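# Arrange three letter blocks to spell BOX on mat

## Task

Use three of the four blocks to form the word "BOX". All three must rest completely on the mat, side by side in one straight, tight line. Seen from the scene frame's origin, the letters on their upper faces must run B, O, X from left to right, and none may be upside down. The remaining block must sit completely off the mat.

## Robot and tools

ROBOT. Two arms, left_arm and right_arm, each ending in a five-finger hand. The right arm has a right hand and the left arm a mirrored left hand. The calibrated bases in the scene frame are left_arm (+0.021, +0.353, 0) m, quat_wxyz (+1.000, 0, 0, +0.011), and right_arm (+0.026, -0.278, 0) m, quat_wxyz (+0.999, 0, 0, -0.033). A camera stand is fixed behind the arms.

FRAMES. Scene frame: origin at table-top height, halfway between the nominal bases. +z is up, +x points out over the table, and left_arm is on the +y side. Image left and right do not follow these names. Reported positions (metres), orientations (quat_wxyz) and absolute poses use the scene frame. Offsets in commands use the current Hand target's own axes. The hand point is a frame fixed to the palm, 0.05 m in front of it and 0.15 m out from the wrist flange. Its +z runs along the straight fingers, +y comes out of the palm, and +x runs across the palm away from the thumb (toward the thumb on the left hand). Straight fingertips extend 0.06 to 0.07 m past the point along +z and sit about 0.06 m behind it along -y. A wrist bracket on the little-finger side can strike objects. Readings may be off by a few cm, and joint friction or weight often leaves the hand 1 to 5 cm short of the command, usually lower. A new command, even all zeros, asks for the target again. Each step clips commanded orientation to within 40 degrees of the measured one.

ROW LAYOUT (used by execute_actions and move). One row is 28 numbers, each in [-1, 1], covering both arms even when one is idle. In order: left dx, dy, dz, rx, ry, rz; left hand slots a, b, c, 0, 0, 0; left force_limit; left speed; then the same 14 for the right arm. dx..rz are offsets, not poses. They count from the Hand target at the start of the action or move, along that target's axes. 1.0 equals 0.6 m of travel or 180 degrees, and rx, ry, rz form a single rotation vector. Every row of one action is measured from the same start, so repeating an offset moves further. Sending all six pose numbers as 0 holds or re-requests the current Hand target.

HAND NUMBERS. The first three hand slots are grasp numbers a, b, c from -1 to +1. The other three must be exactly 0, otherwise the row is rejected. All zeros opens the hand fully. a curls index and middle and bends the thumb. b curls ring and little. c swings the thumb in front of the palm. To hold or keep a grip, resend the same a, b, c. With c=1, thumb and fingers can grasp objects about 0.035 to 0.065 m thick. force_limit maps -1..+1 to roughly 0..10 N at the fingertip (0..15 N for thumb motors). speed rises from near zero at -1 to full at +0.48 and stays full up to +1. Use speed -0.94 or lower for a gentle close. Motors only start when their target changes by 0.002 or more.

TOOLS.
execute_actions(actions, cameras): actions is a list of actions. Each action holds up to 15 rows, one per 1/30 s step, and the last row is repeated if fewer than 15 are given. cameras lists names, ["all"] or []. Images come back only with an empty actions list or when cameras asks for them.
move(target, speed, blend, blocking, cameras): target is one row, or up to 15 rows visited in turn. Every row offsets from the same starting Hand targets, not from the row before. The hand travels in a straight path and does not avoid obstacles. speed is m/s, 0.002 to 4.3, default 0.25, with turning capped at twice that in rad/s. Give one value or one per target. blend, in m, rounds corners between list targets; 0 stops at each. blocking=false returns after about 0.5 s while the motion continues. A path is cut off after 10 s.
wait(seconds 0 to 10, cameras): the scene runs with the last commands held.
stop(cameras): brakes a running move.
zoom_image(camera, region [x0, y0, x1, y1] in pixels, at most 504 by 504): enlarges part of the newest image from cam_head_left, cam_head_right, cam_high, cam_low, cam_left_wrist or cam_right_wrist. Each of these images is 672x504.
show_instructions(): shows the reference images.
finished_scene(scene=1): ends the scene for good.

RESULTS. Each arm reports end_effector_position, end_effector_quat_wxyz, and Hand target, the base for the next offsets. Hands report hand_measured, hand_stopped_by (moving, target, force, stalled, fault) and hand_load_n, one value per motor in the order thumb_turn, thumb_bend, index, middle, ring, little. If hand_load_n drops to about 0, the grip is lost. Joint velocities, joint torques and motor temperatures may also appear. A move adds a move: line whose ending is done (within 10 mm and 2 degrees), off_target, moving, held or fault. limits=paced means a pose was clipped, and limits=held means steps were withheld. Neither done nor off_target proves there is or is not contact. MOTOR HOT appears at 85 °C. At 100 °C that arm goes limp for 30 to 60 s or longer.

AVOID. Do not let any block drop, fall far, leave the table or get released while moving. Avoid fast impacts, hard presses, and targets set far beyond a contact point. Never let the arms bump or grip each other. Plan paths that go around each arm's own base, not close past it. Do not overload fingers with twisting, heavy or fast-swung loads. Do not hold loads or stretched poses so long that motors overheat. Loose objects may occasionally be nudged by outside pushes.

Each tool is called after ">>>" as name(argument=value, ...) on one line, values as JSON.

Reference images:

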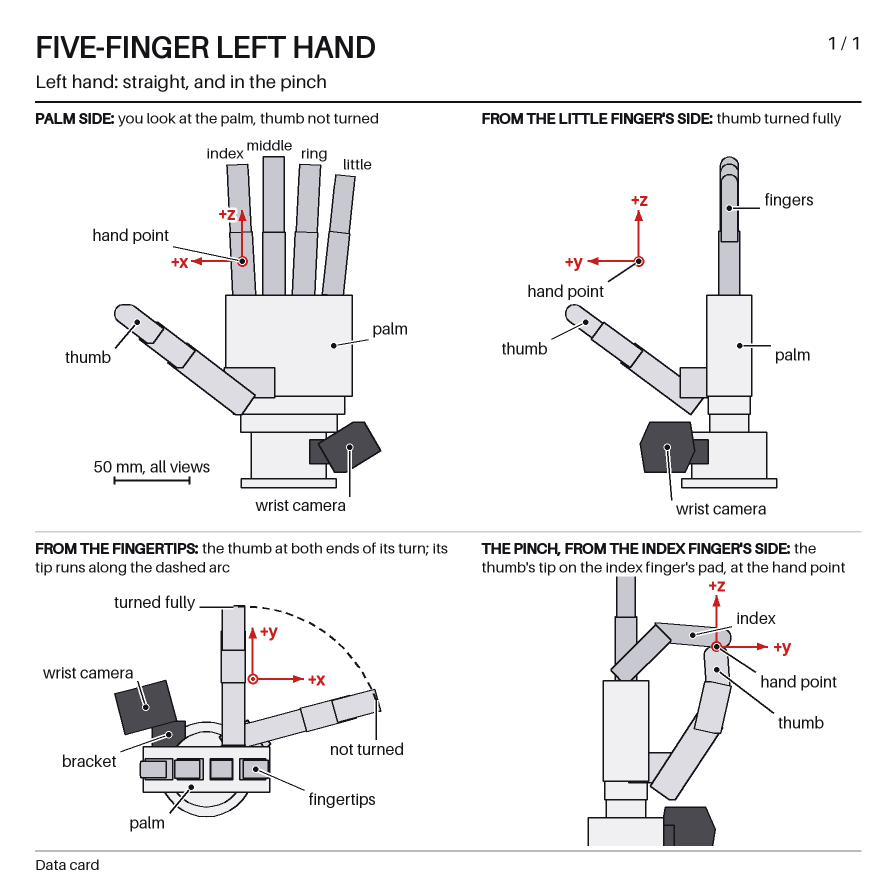

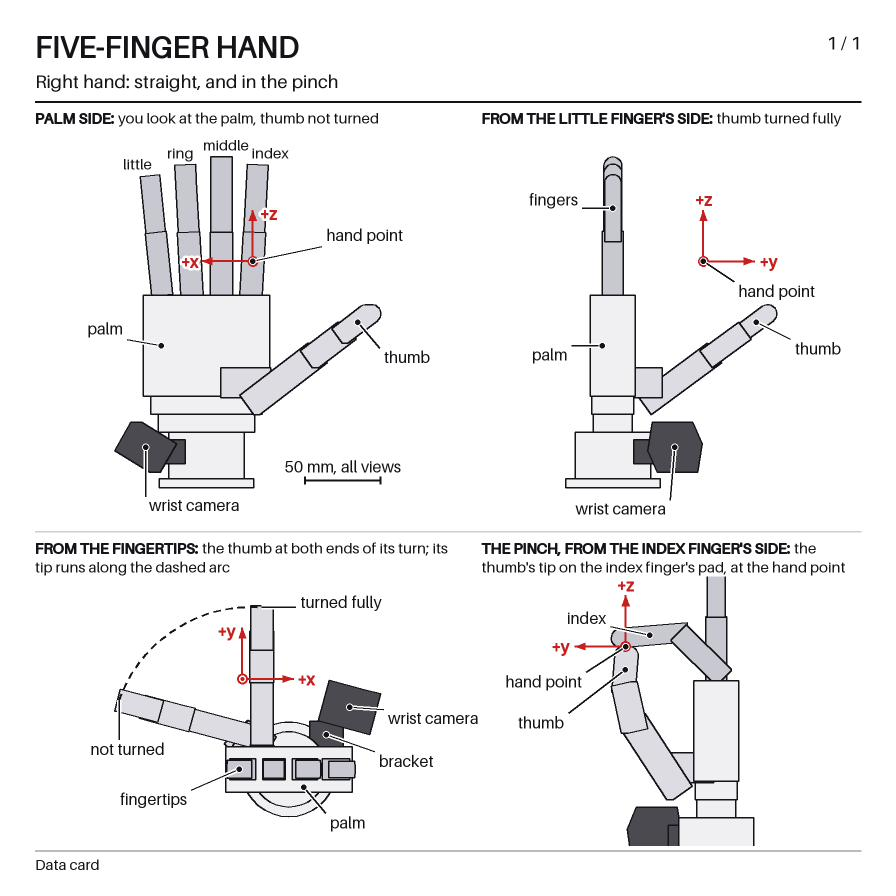

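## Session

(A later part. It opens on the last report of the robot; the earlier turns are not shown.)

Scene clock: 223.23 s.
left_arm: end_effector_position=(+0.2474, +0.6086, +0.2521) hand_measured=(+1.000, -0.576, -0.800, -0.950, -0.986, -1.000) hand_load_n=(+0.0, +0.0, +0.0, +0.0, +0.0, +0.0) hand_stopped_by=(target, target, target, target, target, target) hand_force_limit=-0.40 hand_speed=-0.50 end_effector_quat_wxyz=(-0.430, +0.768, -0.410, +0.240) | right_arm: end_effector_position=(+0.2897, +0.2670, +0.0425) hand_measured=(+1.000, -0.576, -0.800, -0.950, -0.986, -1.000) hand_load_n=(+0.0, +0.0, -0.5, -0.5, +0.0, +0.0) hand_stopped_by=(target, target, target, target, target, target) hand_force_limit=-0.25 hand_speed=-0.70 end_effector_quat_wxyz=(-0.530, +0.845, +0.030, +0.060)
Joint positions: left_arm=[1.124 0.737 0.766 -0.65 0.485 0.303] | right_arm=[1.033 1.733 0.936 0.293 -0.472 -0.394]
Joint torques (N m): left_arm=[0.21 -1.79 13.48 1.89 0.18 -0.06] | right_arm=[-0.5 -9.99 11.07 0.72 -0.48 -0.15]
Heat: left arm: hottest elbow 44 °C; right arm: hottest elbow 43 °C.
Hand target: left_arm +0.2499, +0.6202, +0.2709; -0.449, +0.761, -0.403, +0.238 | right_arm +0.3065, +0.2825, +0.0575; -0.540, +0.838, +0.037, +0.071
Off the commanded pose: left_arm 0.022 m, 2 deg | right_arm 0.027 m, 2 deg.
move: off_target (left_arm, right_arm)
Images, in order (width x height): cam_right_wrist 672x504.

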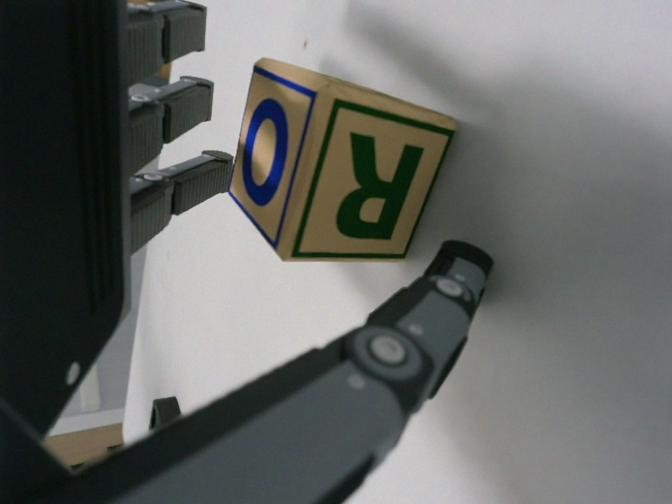

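>>> move(target=[0,0,0,0,0,0,0.1,0,1,0,0,0,-0.4,-0.5,0.0018,-0.0712,-0.0370,0,0,0,0.1,0,1,0,0,0,-0.25,-0.7], speed=0.1, cameras=["cam_right_wrist"])

Scene clock: 224.53 s.
left_arm: end_effector_position=(+0.2474, +0.6086, +0.2521) hand_measured=(+1.000, -0.576, -0.800, -0.950, -0.986, -1.000) hand_load_n=(+0.0, +0.0, +0.0, -0.5, +0.0, +0.0) hand_stopped_by=(target, target, target, target, target, target) hand_force_limit=-0.40 hand_speed=-0.50 end_effector_quat_wxyz=(-0.430, +0.768, -0.410, +0.240) | right_arm: end_effector_position=(+0.2884, +0.2646, +0.0807) hand_measured=(+1.000, -0.576, -0.800, -0.950, -0.986, -1.000) hand_load_n=(+0.0, +0.0, +0.0, +0.0, +0.0, +0.0) hand_stopped_by=(target, target, target, target, target, target) hand_force_limit=-0.25 hand_speed=-0.70 end_effector_quat_wxyz=(-0.526, +0.848, +0.029, +0.057)
Joint positions: left_arm=[1.124 0.737 0.766 -0.65 0.485 0.303] | right_arm=[1.033 1.653 0.967 0.171 -0.471 -0.394]
Joint torques (N m): left_arm=[0.26 -1.9 13.46 1.88 0.19 -0.06] | right_arm=[1.14 -11.11 11.08 0.73 -0.17 -0.07]
Heat: left arm: hottest elbow 44 °C; right arm: hottest elbow 43 °C.
Hand target: left_arm +0.2499, +0.6202, +0.2709; -0.449, +0.761, -0.403, +0.238 | right_arm +0.2998, +0.2799, +0.1051; -0.540, +0.838, +0.037, +0.071
Off the commanded pose: left_arm 0.022 m, 2 deg | right_arm 0.031 m, 3 deg.
move: off_target (left_arm, right_arm)
Images, in order (width x height): cam_right_wrist 672x504.

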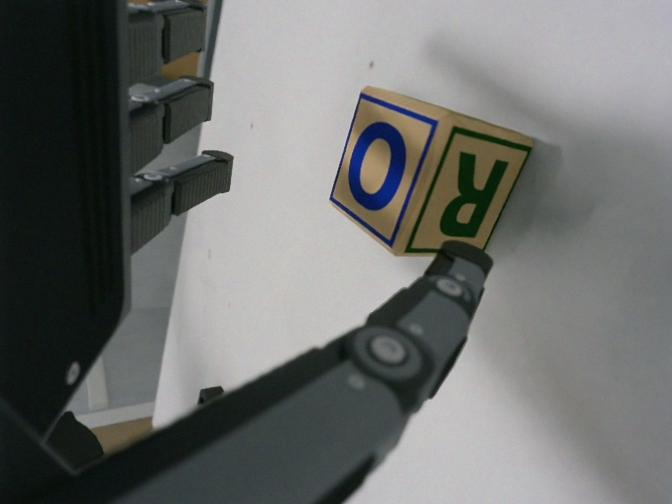

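>>> move(target=[[0,0,0,0,0,0,0.1,0,1,0,0,0,-0.4,-0.5,0.0182,-0.0840,-0.0323,0,0,0,0.1,0,1,0,0,0,-0.25,-0.7],[0,0,0,0,0,0,0.1,0,1,0,0,0,-0.4,-0.5,-0.001,0.0069,0.0051,0,0,0,0.1,0,1,0,0,0,-0.25,-0.7]], speed=0.15, cameras=["cam_right_wrist"])

Scene clock: 227.13 s.
left_arm: end_effector_position=(+0.2474, +0.6086, +0.2521) hand_measured=(+1.000, -0.576, -0.800, -0.950, -0.986, -1.000) hand_load_n=(+0.0, +0.0, +0.0, -0.5, +0.0, +0.0) hand_stopped_by=(target, target, target, target, target, target) hand_force_limit=-0.40 hand_speed=-0.50 end_effector_quat_wxyz=(-0.430, +0.768, -0.410, +0.240) | right_arm: end_effector_position=(+0.2968, +0.2765, +0.0957) hand_measured=(+1.000, -0.576, -0.800, -0.950, -0.986, -1.000) hand_load_n=(+0.0, +0.0, +0.0, +0.0, +0.0, +0.0) hand_stopped_by=(target, target, target, target, target, target) hand_force_limit=-0.25 hand_speed=-0.70 end_effector_quat_wxyz=(-0.532, +0.844, +0.031, +0.063)
Joint positions: left_arm=[1.124 0.737 0.766 -0.65 0.485 0.303] | right_arm=[1.033 1.658 1.011 0.149 -0.47 -0.394]
Joint torques (N m): left_arm=[0.15 -1.85 13.49 1.89 0.18 -0.07] | right_arm=[1.2 -10.64 7.9 2.04 -0.2 -0.12]
Heat: left arm: hottest elbow 44 °C; right arm: hottest elbow 43 °C.
Hand target: left_arm +0.2499, +0.6202, +0.2709; -0.449, +0.761, -0.403, +0.238 | right_arm +0.3001, +0.2811, +0.1001; -0.540, +0.838, +0.037, +0.071
Off the commanded pose: left_arm 0.022 m, 2 deg | right_arm 0.007 m, 2 deg.
move: off_target (left_arm)
Images, in order (width x height): cam_right_wrist 672x504.

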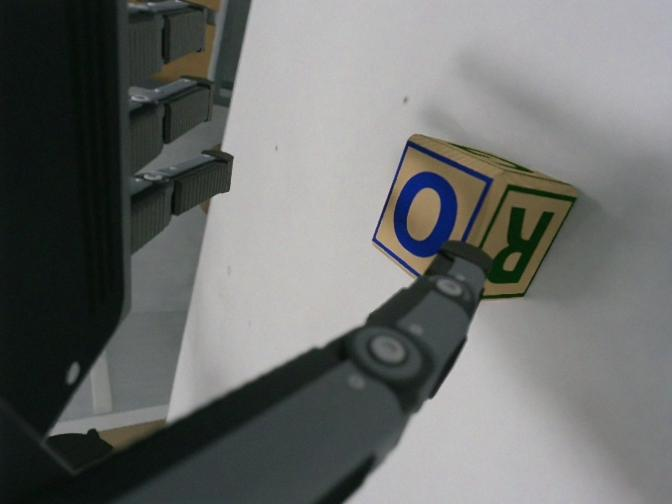

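>>> move(target=[0,0,0,0,0,0,0.1,0,1,0,0,0,-0.4,-0.5,-0.0102,0.0663,0.0302,0,0,0,0.1,0,1,0,0,0,-0.25,-0.7], speed=0.08, cameras=["cam_right_wrist"])

Scene clock: 228.43 s.
left_arm: end_effector_position=(+0.2474, +0.6086, +0.2521) hand_measured=(+1.000, -0.576, -0.800, -0.950, -0.986, -1.000) hand_load_n=(+0.0, +0.0, +0.0, -0.5, +0.0, +0.0) hand_stopped_by=(target, target, target, target, target, target) hand_force_limit=-0.40 hand_speed=-0.50 end_effector_quat_wxyz=(-0.430, +0.768, -0.410, +0.240) | right_arm: end_effector_position=(+0.2980, +0.2782, +0.0551) hand_measured=(+1.000, -0.576, -0.800, -0.950, -0.986, -1.000) hand_load_n=(+0.0, +0.0, -0.5, +0.0, +0.0, +0.0) hand_stopped_by=(target, target, target, target, target, target) hand_force_limit=-0.25 hand_speed=-0.70 end_effector_quat_wxyz=(-0.535, +0.842, +0.031, +0.064)
Joint positions: left_arm=[1.124 0.737 0.766 -0.65 0.485 0.303] | right_arm=[1.033 1.736 0.977 0.268 -0.47 -0.394]
Joint torques (N m): left_arm=[0.15 -1.79 13.49 1.89 0.19 -0.06] | right_arm=[0.91 -10.99 7.25 2.1 -0.22 -0.09]
Heat: left arm: hottest elbow 44 °C; right arm: hottest elbow 43 °C.
Hand target: left_arm +0.2499, +0.6202, +0.2709; -0.449, +0.761, -0.403, +0.238 | right_arm +0.3010, +0.2811, +0.0559; -0.540, +0.838, +0.037, +0.071
Off the commanded pose: left_arm 0.022 m, 2 deg | right_arm 0.004 m, 1 deg.
move: off_target (left_arm)
Images, in order (width x height): cam_right_wrist 672x504.

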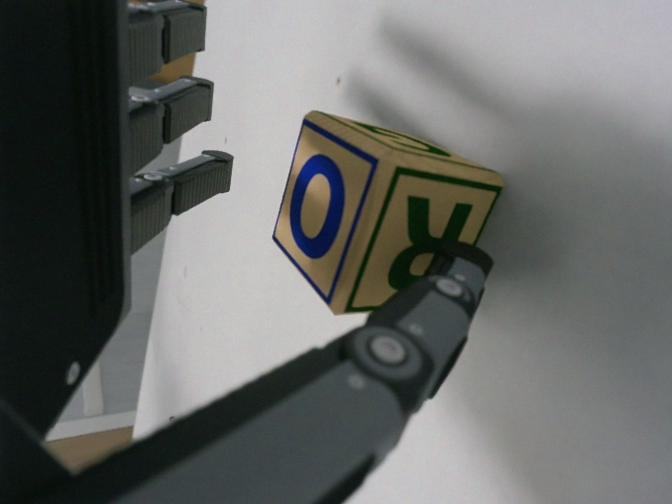

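>>> execute_actions(actions=[[[0,0,0,0,0,0,0.1,0,1,0,0,0,-0.4,-0.5,-0.0005,0.0055,0.0025,0,0,0,0.1,0,1,0,0,0,-0.25,-0.7]],[[0,0,0,0,0,0,0.1,0,1,0,0,0,-0.4,-0.5,0,0,0,0,0,0,0.6,0,1,0,0,0,-0.4,-0.9]],[[0,0,0,0,0,0,0.1,0,1,0,0,0,-0.4,-0.5,0,0,0,0,0,0,0.6,0,1,0,0,0,-0.4,-0.9]],[[0,0,0,0,0,0,0.1,0,1,0,0,0,-0.4,-0.5,0,0,0,0,0,0,0.6,0,1,0,0,0,-0.4,-0.9]],[[0,0,0,0,0,0,0.1,0,1,0,0,0,-0.4,-0.5,0,0,0,0,0,0,0.6,0,1,0,0,0,-0.4,-0.9]],[[0,0,0,0,0,0,0.1,0,1,0,0,0,-0.4,-0.5,0,0,0,0,0,0,0.6,0,1,0,0,0,-0.4,-0.9]]], cameras=["cam_right_wrist"])

Scene clock: 231.93 s.
left_arm: end_effector_position=(+0.2474, +0.6086, +0.2521) hand_measured=(+1.000, -0.576, -0.800, -0.950, -0.986, -1.000) hand_load_n=(+0.0, +0.0, +0.0, +0.0, +0.0, +0.0) hand_stopped_by=(target, target, target, target, target, target) hand_force_limit=-0.40 hand_speed=-0.50 end_effector_quat_wxyz=(-0.430, +0.768, -0.410, +0.240) | right_arm: end_effector_position=(+0.2989, +0.2795, +0.0557) hand_measured=(+1.000, -0.302, -0.280, -0.272, -0.910, -1.000) hand_load_n=(+0.5, +7.0, +2.0, +4.0, +0.0, +0.0) hand_stopped_by=(target, force, force, force, target, target) hand_force_limit=-0.40 hand_speed=-0.90 end_effector_quat_wxyz=(-0.537, +0.840, +0.032, +0.066)
Joint positions: left_arm=[1.124 0.737 0.766 -0.65 0.485 0.303] | right_arm=[1.033 1.738 0.977 0.279 -0.47 -0.394]
Joint torques (N m): left_arm=[0.15 -1.79 13.5 1.89 0.19 -0.06] | right_arm=[0.32 -10.75 7.06 2.26 -0.23 -0.13]
Heat: left arm: hottest elbow 44 °C; right arm: hottest elbow 43 °C.
Hand target: left_arm +0.2499, +0.6202, +0.2709; -0.449, +0.761, -0.403, +0.238 | right_arm +0.3013, +0.2811, +0.0524; -0.540, +0.838, +0.037, +0.071
Off the commanded pose: left_arm 0.022 m, 2 deg | right_arm 0.004 m, 1 deg.
Images, in order (width x height): cam_right_wrist 672x504.

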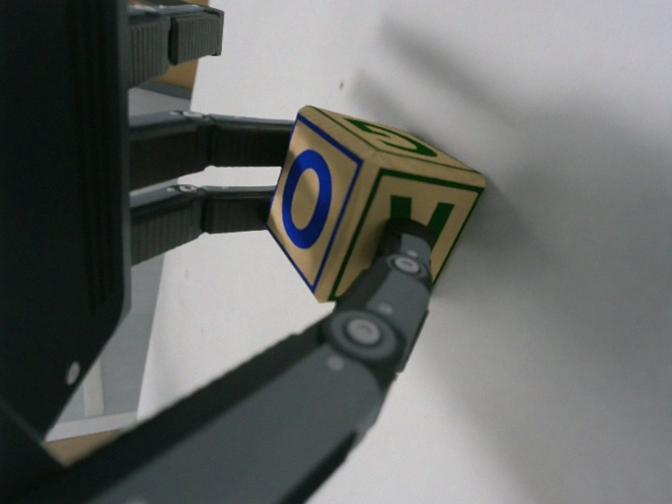

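>>> execute_actions(actions=[[[0,0,0,0,0,0,0.1,0,1,0,0,0,-0.4,-0.5,0,0,0,0,0,0,0.66,0,1,0,0,0,-0.25,-0.92]],[[0,0,0,0,0,0,0.1,0,1,0,0,0,-0.4,-0.5,0,0,0,0,0,0,0.66,0,1,0,0,0,-0.25,-0.92]]])

>>> move(target=[0,0,0,0,0,0,0.1,0,1,0,0,0,-0.4,-0.5,0.0242,-0.1498,-0.0678,0,0,0,0.66,0,1,0,0,0,-0.25,-0.92], speed=0.1, cameras=["cam_right_wrist"])

Scene clock: 233.80 s.
left_arm: end_effector_position=(+0.2474, +0.6086, +0.2521) hand_measured=(+1.000, -0.576, -0.800, -0.950, -0.986, -1.000) hand_load_n=(+0.0, -0.5, +0.0, +0.0, +0.0, +0.0) hand_stopped_by=(target, target, target, target, target, target) hand_force_limit=-0.40 hand_speed=-0.50 end_effector_quat_wxyz=(-0.430, +0.768, -0.410, +0.240) | right_arm: end_effector_position=(+0.2989, +0.2795, +0.0557) hand_measured=(+1.000, -0.302, -0.274, -0.272, -0.902, -1.000) hand_load_n=(-0.5, +8.0, +3.5, +3.5, +0.0, +0.0) hand_stopped_by=(target, force, force, force, target, target) hand_force_limit=-0.25 hand_speed=-0.92 end_effector_quat_wxyz=(-0.537, +0.840, +0.032, +0.066)
Joint positions: left_arm=[1.124 0.737 0.766 -0.65 0.485 0.303] | right_arm=[1.033 1.738 0.977 0.279 -0.47 -0.394]
Joint torques (N m): left_arm=[0.21 -1.73 13.48 1.88 0.19 -0.06] | right_arm=[0.44 -10.64 7.01 2.09 -0.3 -0.04]
Heat: left arm: hottest elbow 44 °C; right arm: hottest elbow 43 °C.
Hand target: left_arm +0.2499, +0.6202, +0.2709; -0.449, +0.761, -0.403, +0.238 | right_arm +0.3013, +0.2811, +0.0524; -0.540, +0.838, +0.037, +0.071
Off the commanded pose: left_arm 0.022 m, 2 deg | right_arm 0.004 m, 1 deg.

Scene clock: 235.47 s.
left_arm: end_effector_position=(+0.2474, +0.6086, +0.2521) hand_measured=(+1.000, -0.576, -0.800, -0.950, -0.986, -1.000) hand_load_n=(+0.0, +0.0, +0.0, +0.0, +0.0, +0.0) hand_stopped_by=(target, target, target, target, target, target) hand_force_limit=-0.40 hand_speed=-0.50 end_effector_quat_wxyz=(-0.430, +0.768, -0.410, +0.240) | right_arm: end_effector_position=(+0.2883, +0.2641, +0.1195) hand_measured=(+1.000, -0.302, -0.274, -0.272, -0.902, -1.000) hand_load_n=(+0.0, +7.5, +4.0, +3.0, +0.0, +0.0) hand_stopped_by=(target, force, force, force, target, target) hand_force_limit=-0.25 hand_speed=-0.92 end_effector_quat_wxyz=(-0.521, +0.851, +0.027, +0.055)
Joint positions: left_arm=[1.124 0.737 0.766 -0.65 0.485 0.303] | right_arm=[1.033 1.589 1.018 0.042 -0.469 -0.394]
Joint torques (N m): left_arm=[0.21 -1.79 13.48 1.89 0.18 -0.06] | right_arm=[0.21 -11.81 12.38 0.8 -0.22 -0.11]
Heat: left arm: hottest elbow 44 °C; right arm: hottest elbow 43 °C.
Hand target: left_arm +0.2499, +0.6202, +0.2709; -0.449, +0.761, -0.403, +0.238 | right_arm +0.2999, +0.2810, +0.1520; -0.540, +0.838, +0.037, +0.071
Off the commanded pose: left_arm 0.022 m, 2 deg | right_arm 0.039 m, 3 deg.
move: off_target (left_arm, right_arm)
Images, in order (width x height): cam_right_wrist 672x504.

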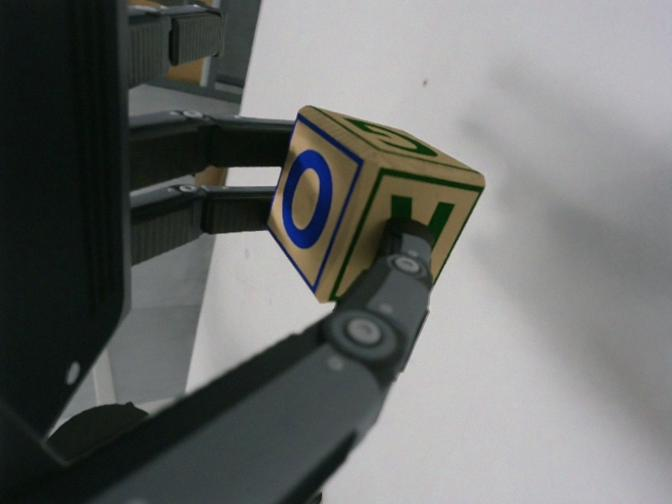

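>>> move(target=[0,0,0,0,0,0,0.1,0,1,0,0,0,-0.4,-0.5,0.0790,0.1628,-0.3205,-0.0442,0.4587,0.2481,0.66,0,1,0,0,0,-0.25,-0.92], speed=0.2, cameras=["cam_right_wrist","cam_head_left"])

Scene clock: 240.80 s.
left_arm: end_effector_position=(+0.2474, +0.6086, +0.2521) hand_measured=(+1.000, -0.576, -0.800, -0.950, -0.986, -1.000) hand_load_n=(+0.0, +0.0, +0.0, +0.0, +0.0, +0.0) hand_stopped_by=(target, target, target, target, target, target) hand_force_limit=-0.40 hand_speed=-0.50 end_effector_quat_wxyz=(-0.430, +0.768, -0.410, +0.240) | right_arm: end_effector_position=(+0.3376, +0.0438, +0.1259) hand_measured=(+1.000, -0.302, -0.274, -0.272, -0.902, -1.000) hand_load_n=(+0.0, +8.0, +4.0, +3.0, -0.5, +0.0) hand_stopped_by=(target, force, force, force, target, target) hand_force_limit=-0.25 hand_speed=-0.92 end_effector_quat_wxyz=(-0.343, +0.584, -0.612, +0.409)
Joint positions: left_arm=[1.124 0.737 0.766 -0.65 0.485 0.303] | right_arm=[1.162 1.267 0.754 -0.414 1.004 0.78]
Joint torques (N m): left_arm=[0.21 -1.79 13.48 1.87 0.18 -0.06] | right_arm=[0.26 -4.54 12.29 0.24 0.72 0.15]
Heat: left arm: hottest elbow 44 °C; right arm: hottest elbow 43 °C.
Hand target: left_arm +0.2499, +0.6202, +0.2709; -0.449, +0.761, -0.403, +0.238 | right_arm +0.3449, +0.0649, +0.1499; -0.364, +0.571, -0.617, +0.401
Off the commanded pose: left_arm 0.022 m, 2 deg | right_arm 0.033 m, 3 deg.
move: off_target (left_arm, right_arm)
Images, in order (width x height): cam_head_left 672x504, cam_right_wrist 672x504.

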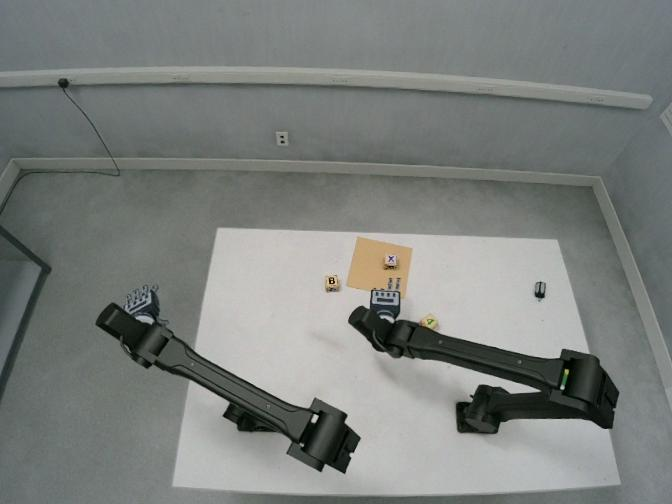

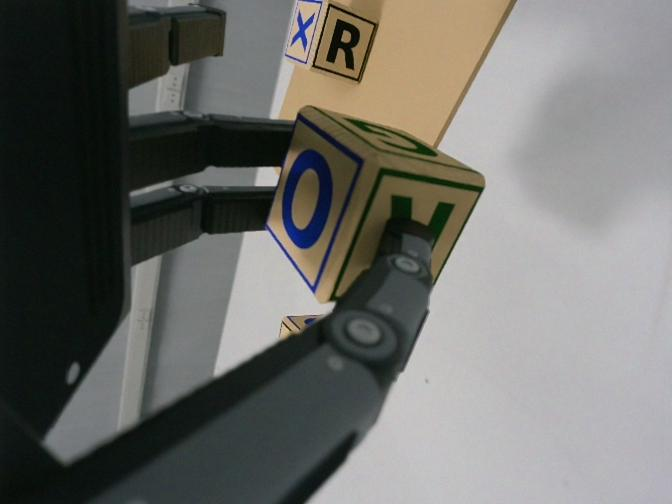

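>>> zoom_image(camera="cam_right_wrist", region=[255, 95, 500, 310])

>>> zoom_image(camera="cam_right_wrist", region=[270, 0, 400, 100])

Scaled by 2.057.

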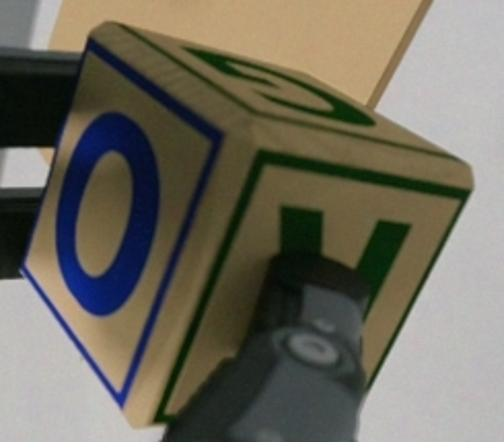

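Scaled by 3.877.

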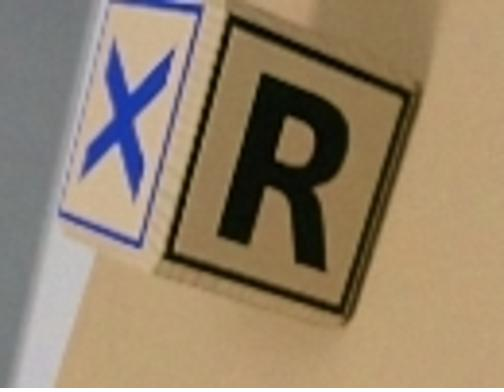

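>>> move(target=[0,0,0,0,0,0,0.1,0,1,0,0,0,-0.4,-0.5,0.0158,0.1305,0.0553,0,0,0,0.66,0,1,0,0,0,-0.25,-0.92], speed=0.1, cameras=["cam_right_wrist"])

Scene clock: 244.17 s.
left_arm: end_effector_position=(+0.2474, +0.6086, +0.2521) hand_measured=(+1.000, -0.576, -0.800, -0.950, -0.986, -1.000) hand_load_n=(+0.0, +0.0, -0.5, +0.0, +0.0, +0.0) hand_stopped_by=(target, target, target, target, target, target) hand_force_limit=-0.40 hand_speed=-0.50 end_effector_quat_wxyz=(-0.430, +0.768, -0.410, +0.240) | right_arm: end_effector_position=(+0.3412, +0.0509, +0.0644) hand_measured=(+1.000, -0.302, -0.274, -0.272, -0.902, -1.000) hand_load_n=(+0.0, +7.5, +3.5, +3.0, +0.0, +0.0) hand_stopped_by=(target, force, force, force, target, target) hand_force_limit=-0.25 hand_speed=-0.92 end_effector_quat_wxyz=(-0.357, +0.575, -0.616, +0.404)
Joint positions: left_arm=[1.124 0.737 0.766 -0.65 0.485 0.303] | right_arm=[1.162 1.4 0.664 -0.158 1.004 0.783]
Joint torques (N m): left_arm=[0.15 -1.85 13.49 1.89 0.18 -0.06] | right_arm=[0.62 -6.12 6.89 1.18 0.62 0.06]
Heat: left arm: hottest elbow 44 °C; right arm: hottest elbow 43 °C.
Hand target: left_arm +0.2499, +0.6202, +0.2709; -0.449, +0.761, -0.403, +0.238 | right_arm +0.3419, +0.0550, +0.0649; -0.364, +0.571, -0.617, +0.401
Off the commanded pose: left_arm 0.022 m, 2 deg | right_arm 0.004 m, 1 deg.
move: off_target (left_arm)
Images, in order (width x height): cam_right_wrist 672x504.

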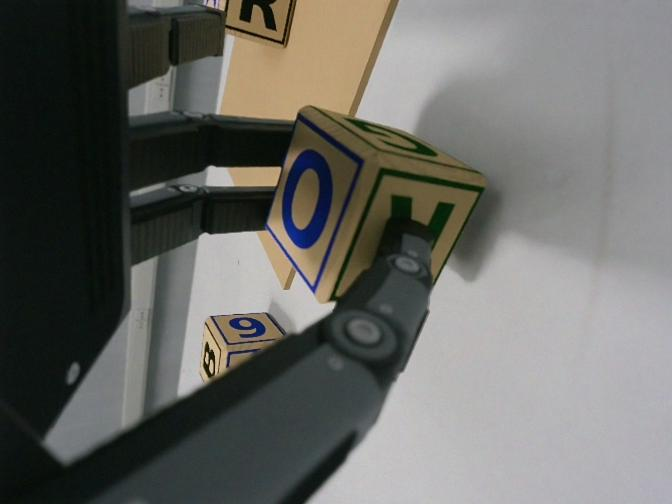

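>>> move(target=[0,0,0,0,0,0,0.1,0,1,0,0,0,-0.4,-0.5,-0.0001,0.0137,0.0062,0,0,0,0.66,0,1,0,0,0,-0.25,-0.92], speed=0.04, cameras=["cam_right_wrist"])

Scene clock: 245.37 s.
left_arm: end_effector_position=(+0.2474, +0.6086, +0.2521) hand_measured=(+1.000, -0.576, -0.800, -0.950, -0.986, -1.000) hand_load_n=(+0.0, +0.0, +0.0, +0.0, +0.0, +0.0) hand_stopped_by=(target, target, target, target, target, target) hand_force_limit=-0.40 hand_speed=-0.50 end_effector_quat_wxyz=(-0.430, +0.768, -0.410, +0.240) | right_arm: end_effector_position=(+0.3414, +0.0513, +0.0564) hand_measured=(+1.000, -0.302, -0.274, -0.272, -0.902, -1.000) hand_load_n=(-0.5, +8.0, +3.5, +3.0, +0.0, +0.0) hand_stopped_by=(target, force, force, force, target, target) hand_force_limit=-0.25 hand_speed=-0.92 end_effector_quat_wxyz=(-0.358, +0.574, -0.616, +0.403)
Joint positions: left_arm=[1.124 0.737 0.766 -0.65 0.485 0.303] | right_arm=[1.162 1.419 0.654 -0.126 1.004 0.783]
Joint torques (N m): left_arm=[0.21 -1.73 13.49 1.88 0.18 -0.06] | right_arm=[1.03 -5.3 6.38 1.5 0.56 0.02]
Heat: left arm: hottest elbow 44 °C; right arm: hottest elbow 43 °C.
Hand target: left_arm +0.2499, +0.6202, +0.2709; -0.449, +0.761, -0.403, +0.238 | right_arm +0.3420, +0.0551, +0.0560; -0.364, +0.571, -0.617, +0.401
Off the commanded pose: left_arm 0.022 m, 2 deg | right_arm 0.004 m, 1 deg.
move: off_target (left_arm)
Images, in order (width x height): cam_right_wrist 672x504.

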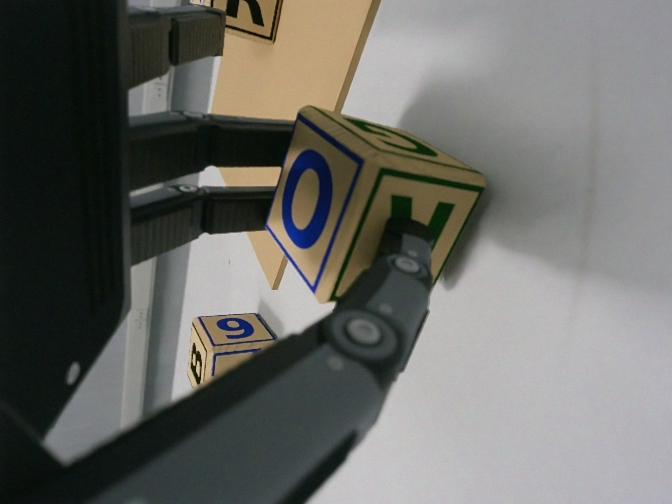

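>>> move(target=[0,0,0,0,0,0,0.1,0,1,0,0,0,-0.4,-0.5,0,0.0061,0.0028,0,0,0,0.66,0,1,0,0,0,-0.25,-0.92], speed=0.03, cameras=["cam_right_wrist"])

Scene clock: 246.40 s.
left_arm: end_effector_position=(+0.2474, +0.6086, +0.2521) hand_measured=(+1.000, -0.576, -0.800, -0.950, -0.986, -1.000) hand_load_n=(+0.0, +0.0, +0.0, +0.0, +0.0, +0.0) hand_stopped_by=(target, target, target, target, target, target) hand_force_limit=-0.40 hand_speed=-0.50 end_effector_quat_wxyz=(-0.430, +0.768, -0.410, +0.240) | right_arm: end_effector_position=(+0.3424, +0.0532, +0.0545) hand_measured=(+1.000, -0.302, -0.274, -0.272, -0.902, -1.000) hand_load_n=(-0.5, +8.0, +4.0, +3.0, +0.0, +0.0) hand_stopped_by=(target, force, force, force, target, target) hand_force_limit=-0.25 hand_speed=-0.92 end_effector_quat_wxyz=(-0.360, +0.573, -0.616, +0.403)
Joint positions: left_arm=[1.124 0.737 0.766 -0.65 0.485 0.303] | right_arm=[1.162 1.429 0.654 -0.112 1.004 0.783]
Joint torques (N m): left_arm=[0.21 -1.79 13.46 1.88 0.18 -0.06] | right_arm=[0.26 -5.48 6.16 1.55 0.59 0.07]
Heat: left arm: hottest elbow 44 °C; right arm: hottest elbow 43 °C.
Hand target: left_arm +0.2499, +0.6202, +0.2709; -0.449, +0.761, -0.403, +0.238 | right_arm +0.3420, +0.0550, +0.0519; -0.364, +0.571, -0.617, +0.401
Off the commanded pose: left_arm 0.022 m, 2 deg | right_arm 0.003 m, 1 deg.
move: off_target (left_arm)
Images, in order (width x height): cam_right_wrist 672x504.

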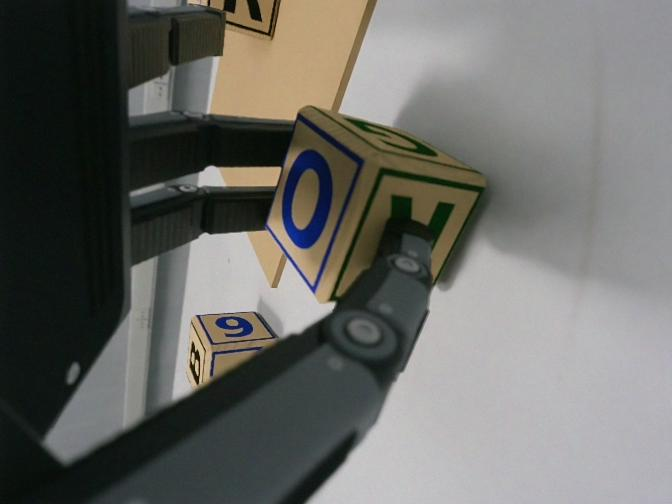

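>>> move(target=[0,0,0,0,0,0,0.1,0,1,0,0,0,-0.4,-0.5,0,0.0061,0.0028,0,0,0,0.66,0,1,0,0,0,-0.25,-0.92], speed=0.03, cameras=["cam_right_wrist"])

Scene clock: 247.30 s.
left_arm: end_effector_position=(+0.2474, +0.6086, +0.2521) hand_measured=(+1.000, -0.576, -0.800, -0.950, -0.986, -1.000) hand_load_n=(+0.0, +0.0, +0.0, +0.0, +0.0, +0.0) hand_stopped_by=(target, target, target, target, target, target) hand_force_limit=-0.40 hand_speed=-0.50 end_effector_quat_wxyz=(-0.430, +0.768, -0.410, +0.240) | right_arm: end_effector_position=(+0.3420, +0.0524, +0.0507) hand_measured=(+1.000, -0.302, -0.274, -0.272, -0.902, -1.000) hand_load_n=(-0.5, +8.0, +3.5, +3.0, +0.0, +0.0) hand_stopped_by=(target, force, force, force, target, target) hand_force_limit=-0.25 hand_speed=-0.92 end_effector_quat_wxyz=(-0.360, +0.573, -0.617, +0.403)
Joint positions: left_arm=[1.124 0.737 0.766 -0.65 0.485 0.303] | right_arm=[1.162 1.436 0.648 -0.098 1.004 0.783]
Joint torques (N m): left_arm=[0.21 -1.79 13.48 1.89 0.18 -0.06] | right_arm=[1.14 -5.83 6.3 1.5 0.63 0.01]
Heat: left arm: hottest elbow 44 °C; right arm: hottest elbow 43 °C.
Hand target: left_arm +0.2499, +0.6202, +0.2709; -0.449, +0.761, -0.403, +0.238 | right_arm +0.3419, +0.0549, +0.0478; -0.364, +0.571, -0.617, +0.401
Off the commanded pose: left_arm 0.022 m, 2 deg | right_arm 0.004 m, 1 deg.
move: off_target (left_arm)
Images, in order (width x height): cam_right_wrist 672x504.

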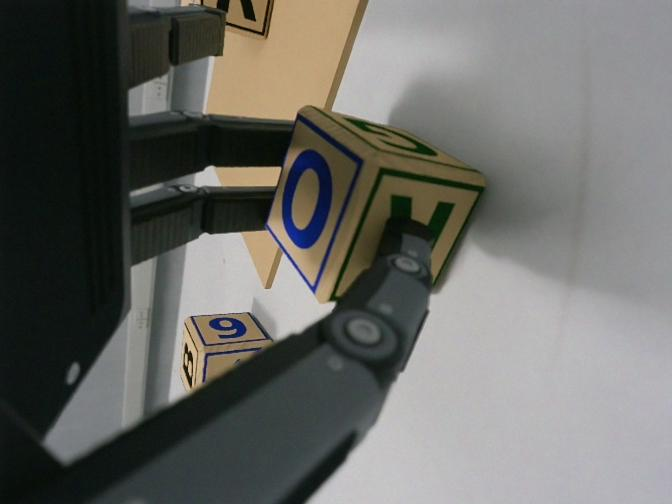

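>>> move(target=[0,0,0,0,0,0,0.1,0,1,0,0,0,-0.4,-0.5,0,0.0061,0.0028,0,0,0,0.66,0,1,0,0,0,-0.25,-0.92], speed=0.03, cameras=["cam_right_wrist"])

Scene clock: 248.27 s.
left_arm: end_effector_position=(+0.2474, +0.6086, +0.2521) hand_measured=(+1.000, -0.576, -0.800, -0.950, -0.986, -1.000) hand_load_n=(+0.0, +0.0, +0.0, +0.0, +0.0, +0.0) hand_stopped_by=(target, target, target, target, target, target) hand_force_limit=-0.40 hand_speed=-0.50 end_effector_quat_wxyz=(-0.430, +0.768, -0.410, +0.240) | right_arm: end_effector_position=(+0.3431, +0.0546, +0.0499) hand_measured=(+1.000, -0.302, -0.274, -0.272, -0.902, -1.000) hand_load_n=(-1.5, +7.0, +4.0, +2.5, +0.0, +0.0) hand_stopped_by=(target, force, force, force, target, target) hand_force_limit=-0.25 hand_speed=-0.92 end_effector_quat_wxyz=(-0.364, +0.570, -0.617, +0.402)
Joint positions: left_arm=[1.124 0.737 0.766 -0.65 0.485 0.303] | right_arm=[1.162 1.443 0.648 -0.082 1.004 0.783]
Joint torques (N m): left_arm=[0.15 -1.79 13.48 1.87 0.19 -0.06] | right_arm=[1.14 -5.01 5.72 1.32 0.53 -0.02]
Heat: left arm: hottest elbow 45 °C; right arm: hottest elbow 43 °C.
Hand target: left_arm +0.2499, +0.6202, +0.2709; -0.449, +0.761, -0.403, +0.238 | right_arm +0.3420, +0.0549, +0.0438; -0.364, +0.571, -0.617, +0.401
Off the commanded pose: left_arm 0.022 m, 2 deg | right_arm 0.006 m, 0 deg.
move: off_target (left_arm)
Images, in order (width x height): cam_right_wrist 672x504.

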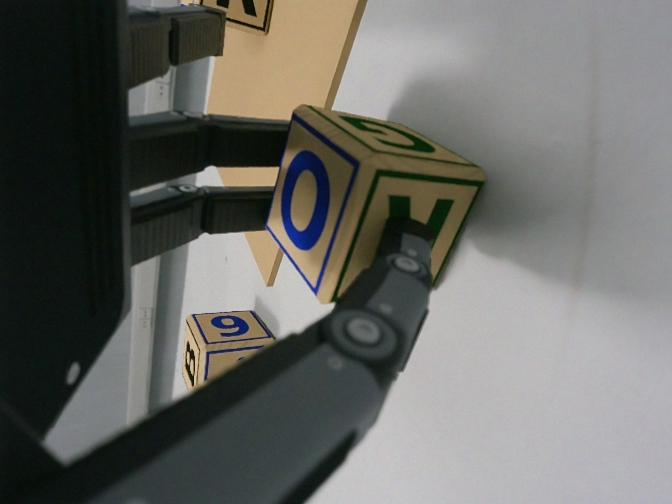

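>>> execute_actions(actions=[[[0,0,0,0,0,0,0.1,0,1,0,0,0,-0.4,-0.5,0,-0.0052,-0.0024,0,0,0,0.25,0,1,0,0,0,-0.25,-0.8]],[[0,0,0,0,0,0,0.1,0,1,0,0,0,-0.4,-0.5,0,0,0,0,0,0,0.25,0,1,0,0,0,-0.25,-0.8]],[[0,0,0,0,0,0,0.1,0,1,0,0,0,-0.4,-0.5,0,0,0,0,0,0,0.25,0,1,0,0,0,-0.25,-0.8]],[[0,0,0,0,0,0,0.1,0,1,0,0,0,-0.4,-0.5,0,0,0,0,0,0,0.1,0,1,0,0,0,-0.25,-0.7]],[[0,0,0,0,0,0,0.1,0,1,0,0,0,-0.4,-0.5,0,0,0,0,0,0,0.1,0,1,0,0,0,-0.25,-0.7]]], cameras=["cam_right_wrist"])

Scene clock: 251.13 s.
left_arm: end_effector_position=(+0.2474, +0.6086, +0.2521) hand_measured=(+1.000, -0.576, -0.800, -0.950, -0.986, -1.000) hand_load_n=(+0.0, +0.0, +0.0, +0.0, +0.0, +0.0) hand_stopped_by=(target, target, target, target, target, target) hand_force_limit=-0.40 hand_speed=-0.50 end_effector_quat_wxyz=(-0.430, +0.768, -0.410, +0.240) | right_arm: end_effector_position=(+0.3431, +0.0546, +0.0499) hand_measured=(+1.000, -0.576, -0.800, -0.950, -0.986, -1.000) hand_load_n=(+0.0, +0.0, -0.5, +0.0, +0.0, +0.0) hand_stopped_by=(target, target, target, target, target, target) hand_force_limit=-0.25 hand_speed=-0.70 end_effector_quat_wxyz=(-0.364, +0.570, -0.617, +0.402)
Joint positions: left_arm=[1.124 0.737 0.766 -0.65 0.485 0.303] | right_arm=[1.162 1.443 0.648 -0.082 1.004 0.783]
Joint torques (N m): left_arm=[0.21 -1.79 13.48 1.88 0.18 -0.06] | right_arm=[0.91 -6.12 5.96 0.92 0.59 0.04]
Heat: left arm: hottest elbow 45 °C; right arm: hottest elbow 43 °C.
Hand target: left_arm +0.2499, +0.6202, +0.2709; -0.449, +0.761, -0.403, +0.238 | right_arm +0.3420, +0.0549, +0.0472; -0.364, +0.571, -0.617, +0.401
Off the commanded pose: left_arm 0.022 m, 2 deg | right_arm 0.003 m, 0 deg.
Images, in order (width x height): cam_right_wrist 672x504.

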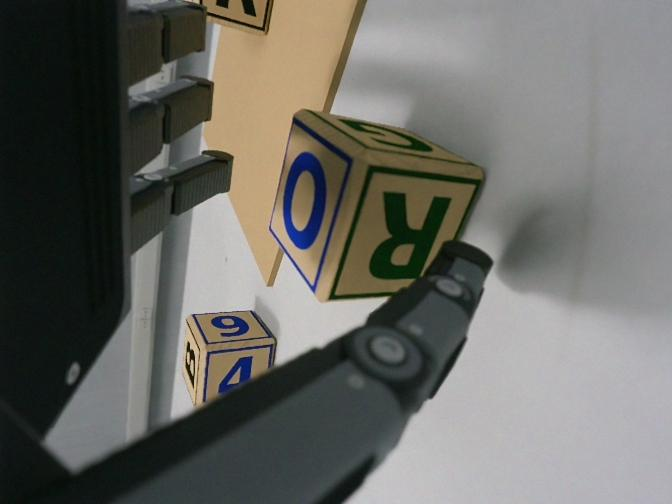

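>>> zoom_image(camera="cam_right_wrist", region=[260, 95, 500, 310])

>>> zoom_image(camera="cam_right_wrist", region=[170, 290, 300, 410])

Scaled by 2.100.

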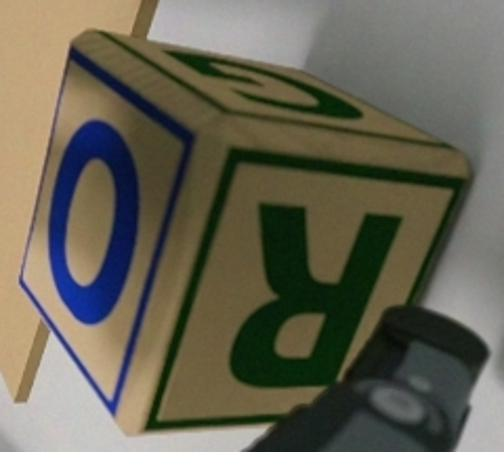

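Scaled by 3.877.

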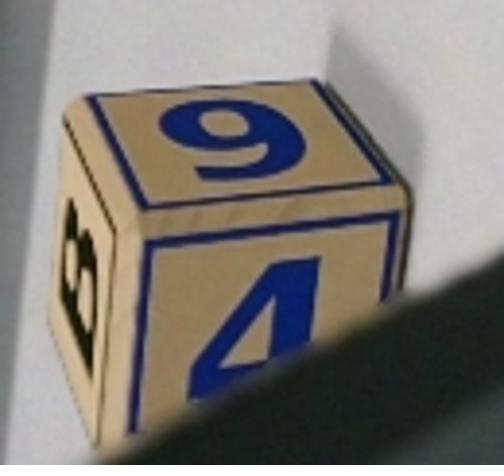

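>>> move(target=[0,0,0,0,0,0,0.1,0,1,0,0,0,-0.4,-0.5,0.0013,-0.1366,-0.062,0,0,0,0.1,0,1,0,0,0,-0.25,-0.7], speed=0.1, cameras=["all"])

Scene clock: 254.07 s.
left_arm: end_effector_position=(+0.2474, +0.6086, +0.2521) hand_measured=(+1.000, -0.576, -0.800, -0.950, -0.986, -1.000) hand_load_n=(+0.5, +0.0, +0.0, +0.0, +0.0, +0.0) hand_stopped_by=(target, target, target, target, target, target) hand_force_limit=-0.40 hand_speed=-0.50 end_effector_quat_wxyz=(-0.430, +0.768, -0.410, +0.240) | right_arm: end_effector_position=(+0.3343, +0.0373, +0.1126) hand_measured=(+1.000, -0.576, -0.800, -0.950, -0.986, -1.000) hand_load_n=(+0.0, +0.0, +0.0, +0.0, -0.5, +0.0) hand_stopped_by=(target, target, target, target, target, target) hand_force_limit=-0.25 hand_speed=-0.70 end_effector_quat_wxyz=(-0.345, +0.582, -0.613, +0.408)
Joint positions: left_arm=[1.124 0.737 0.766 -0.65 0.485 0.303] | right_arm=[1.162 1.268 0.712 -0.369 1.004 0.783]
Joint torques (N m): left_arm=[0.21 -1.79 13.48 1.88 0.19 -0.06] | right_arm=[0.73 -4.95 11.51 0.12 0.55 0.01]
Heat: left arm: hottest elbow 45 °C; right arm: hottest elbow 43 °C.
Hand target: left_arm +0.2499, +0.6202, +0.2709; -0.449, +0.761, -0.403, +0.238 | right_arm +0.3419, +0.0549, +0.1373; -0.364, +0.571, -0.617, +0.401
Off the commanded pose: left_arm 0.022 m, 2 deg | right_arm 0.031 m, 3 deg.
move: off_target (left_arm, right_arm)

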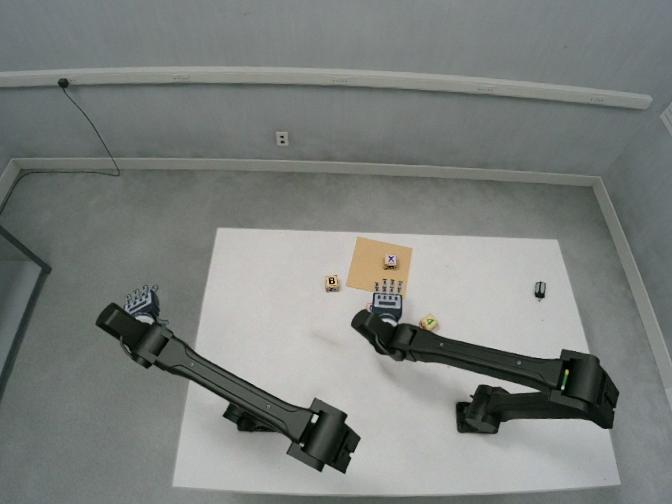

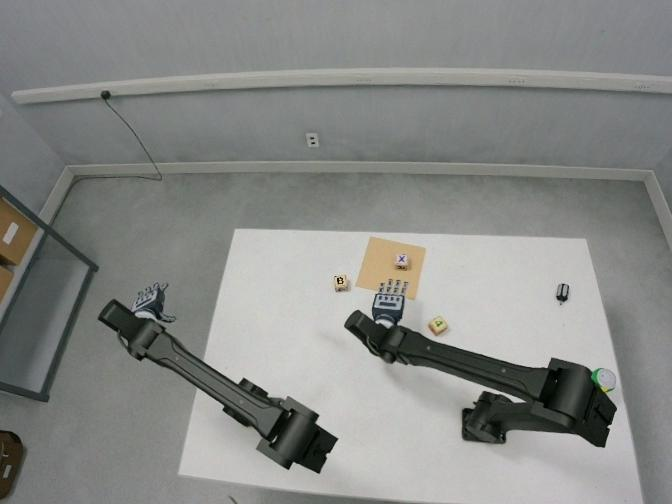

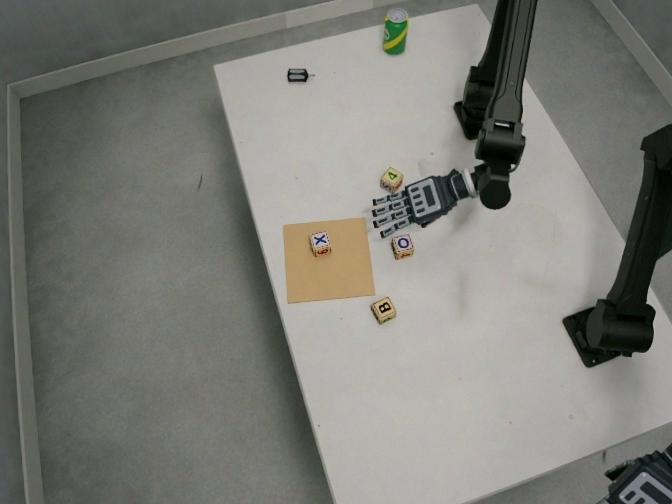

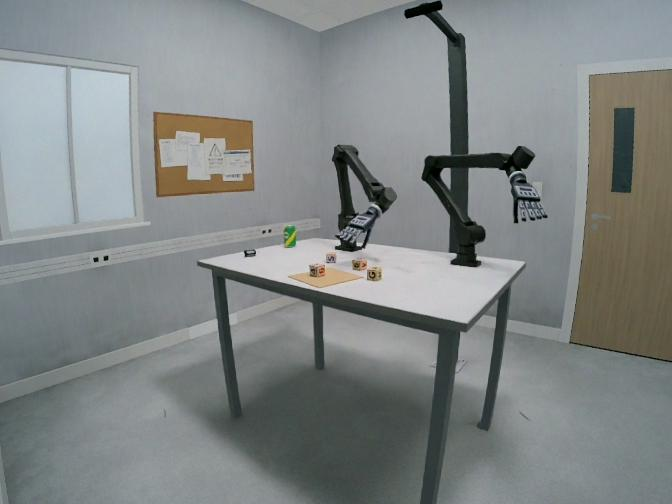

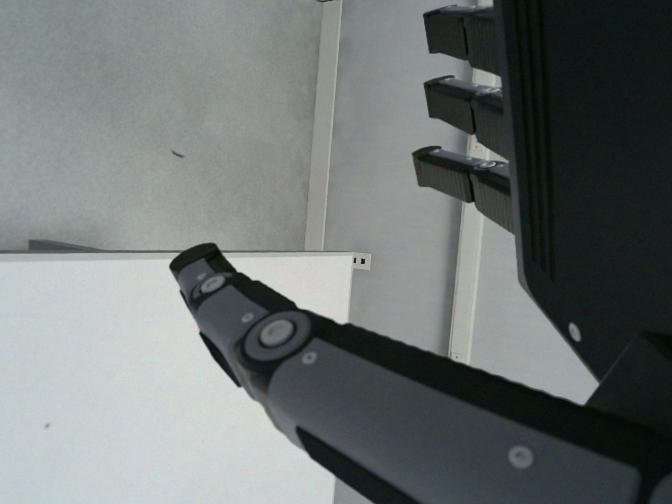

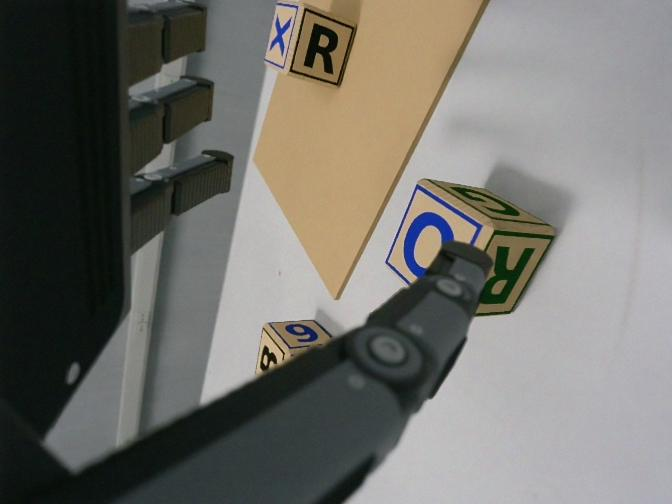

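>>> zoom_image(camera="cam_high", region=[290, 220, 430, 335])

>>> zoom_image(camera="cam_low", region=[300, 240, 400, 295])

>>> zoom_image(camera="cam_right_wrist", region=[260, 0, 360, 90])

>>> zoom_image(camera="cam_right_wrist", region=[370, 160, 570, 330])

Scaled by 3.600.

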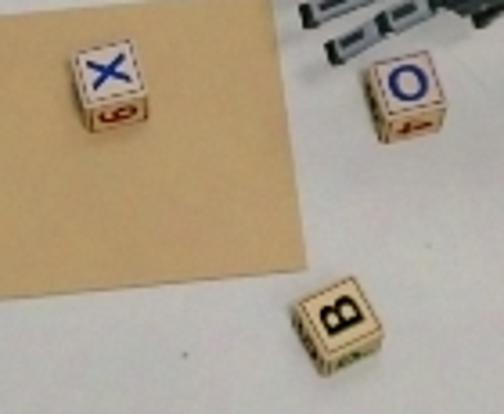

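Scaled by 5.040.

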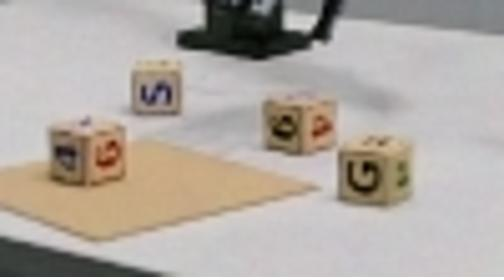

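Scaled by 5.040.

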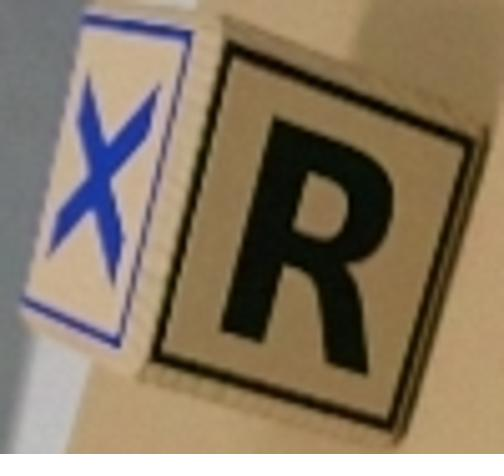

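Scaled by 2.520.

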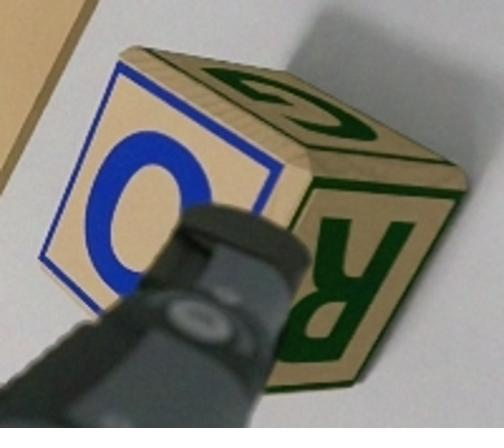

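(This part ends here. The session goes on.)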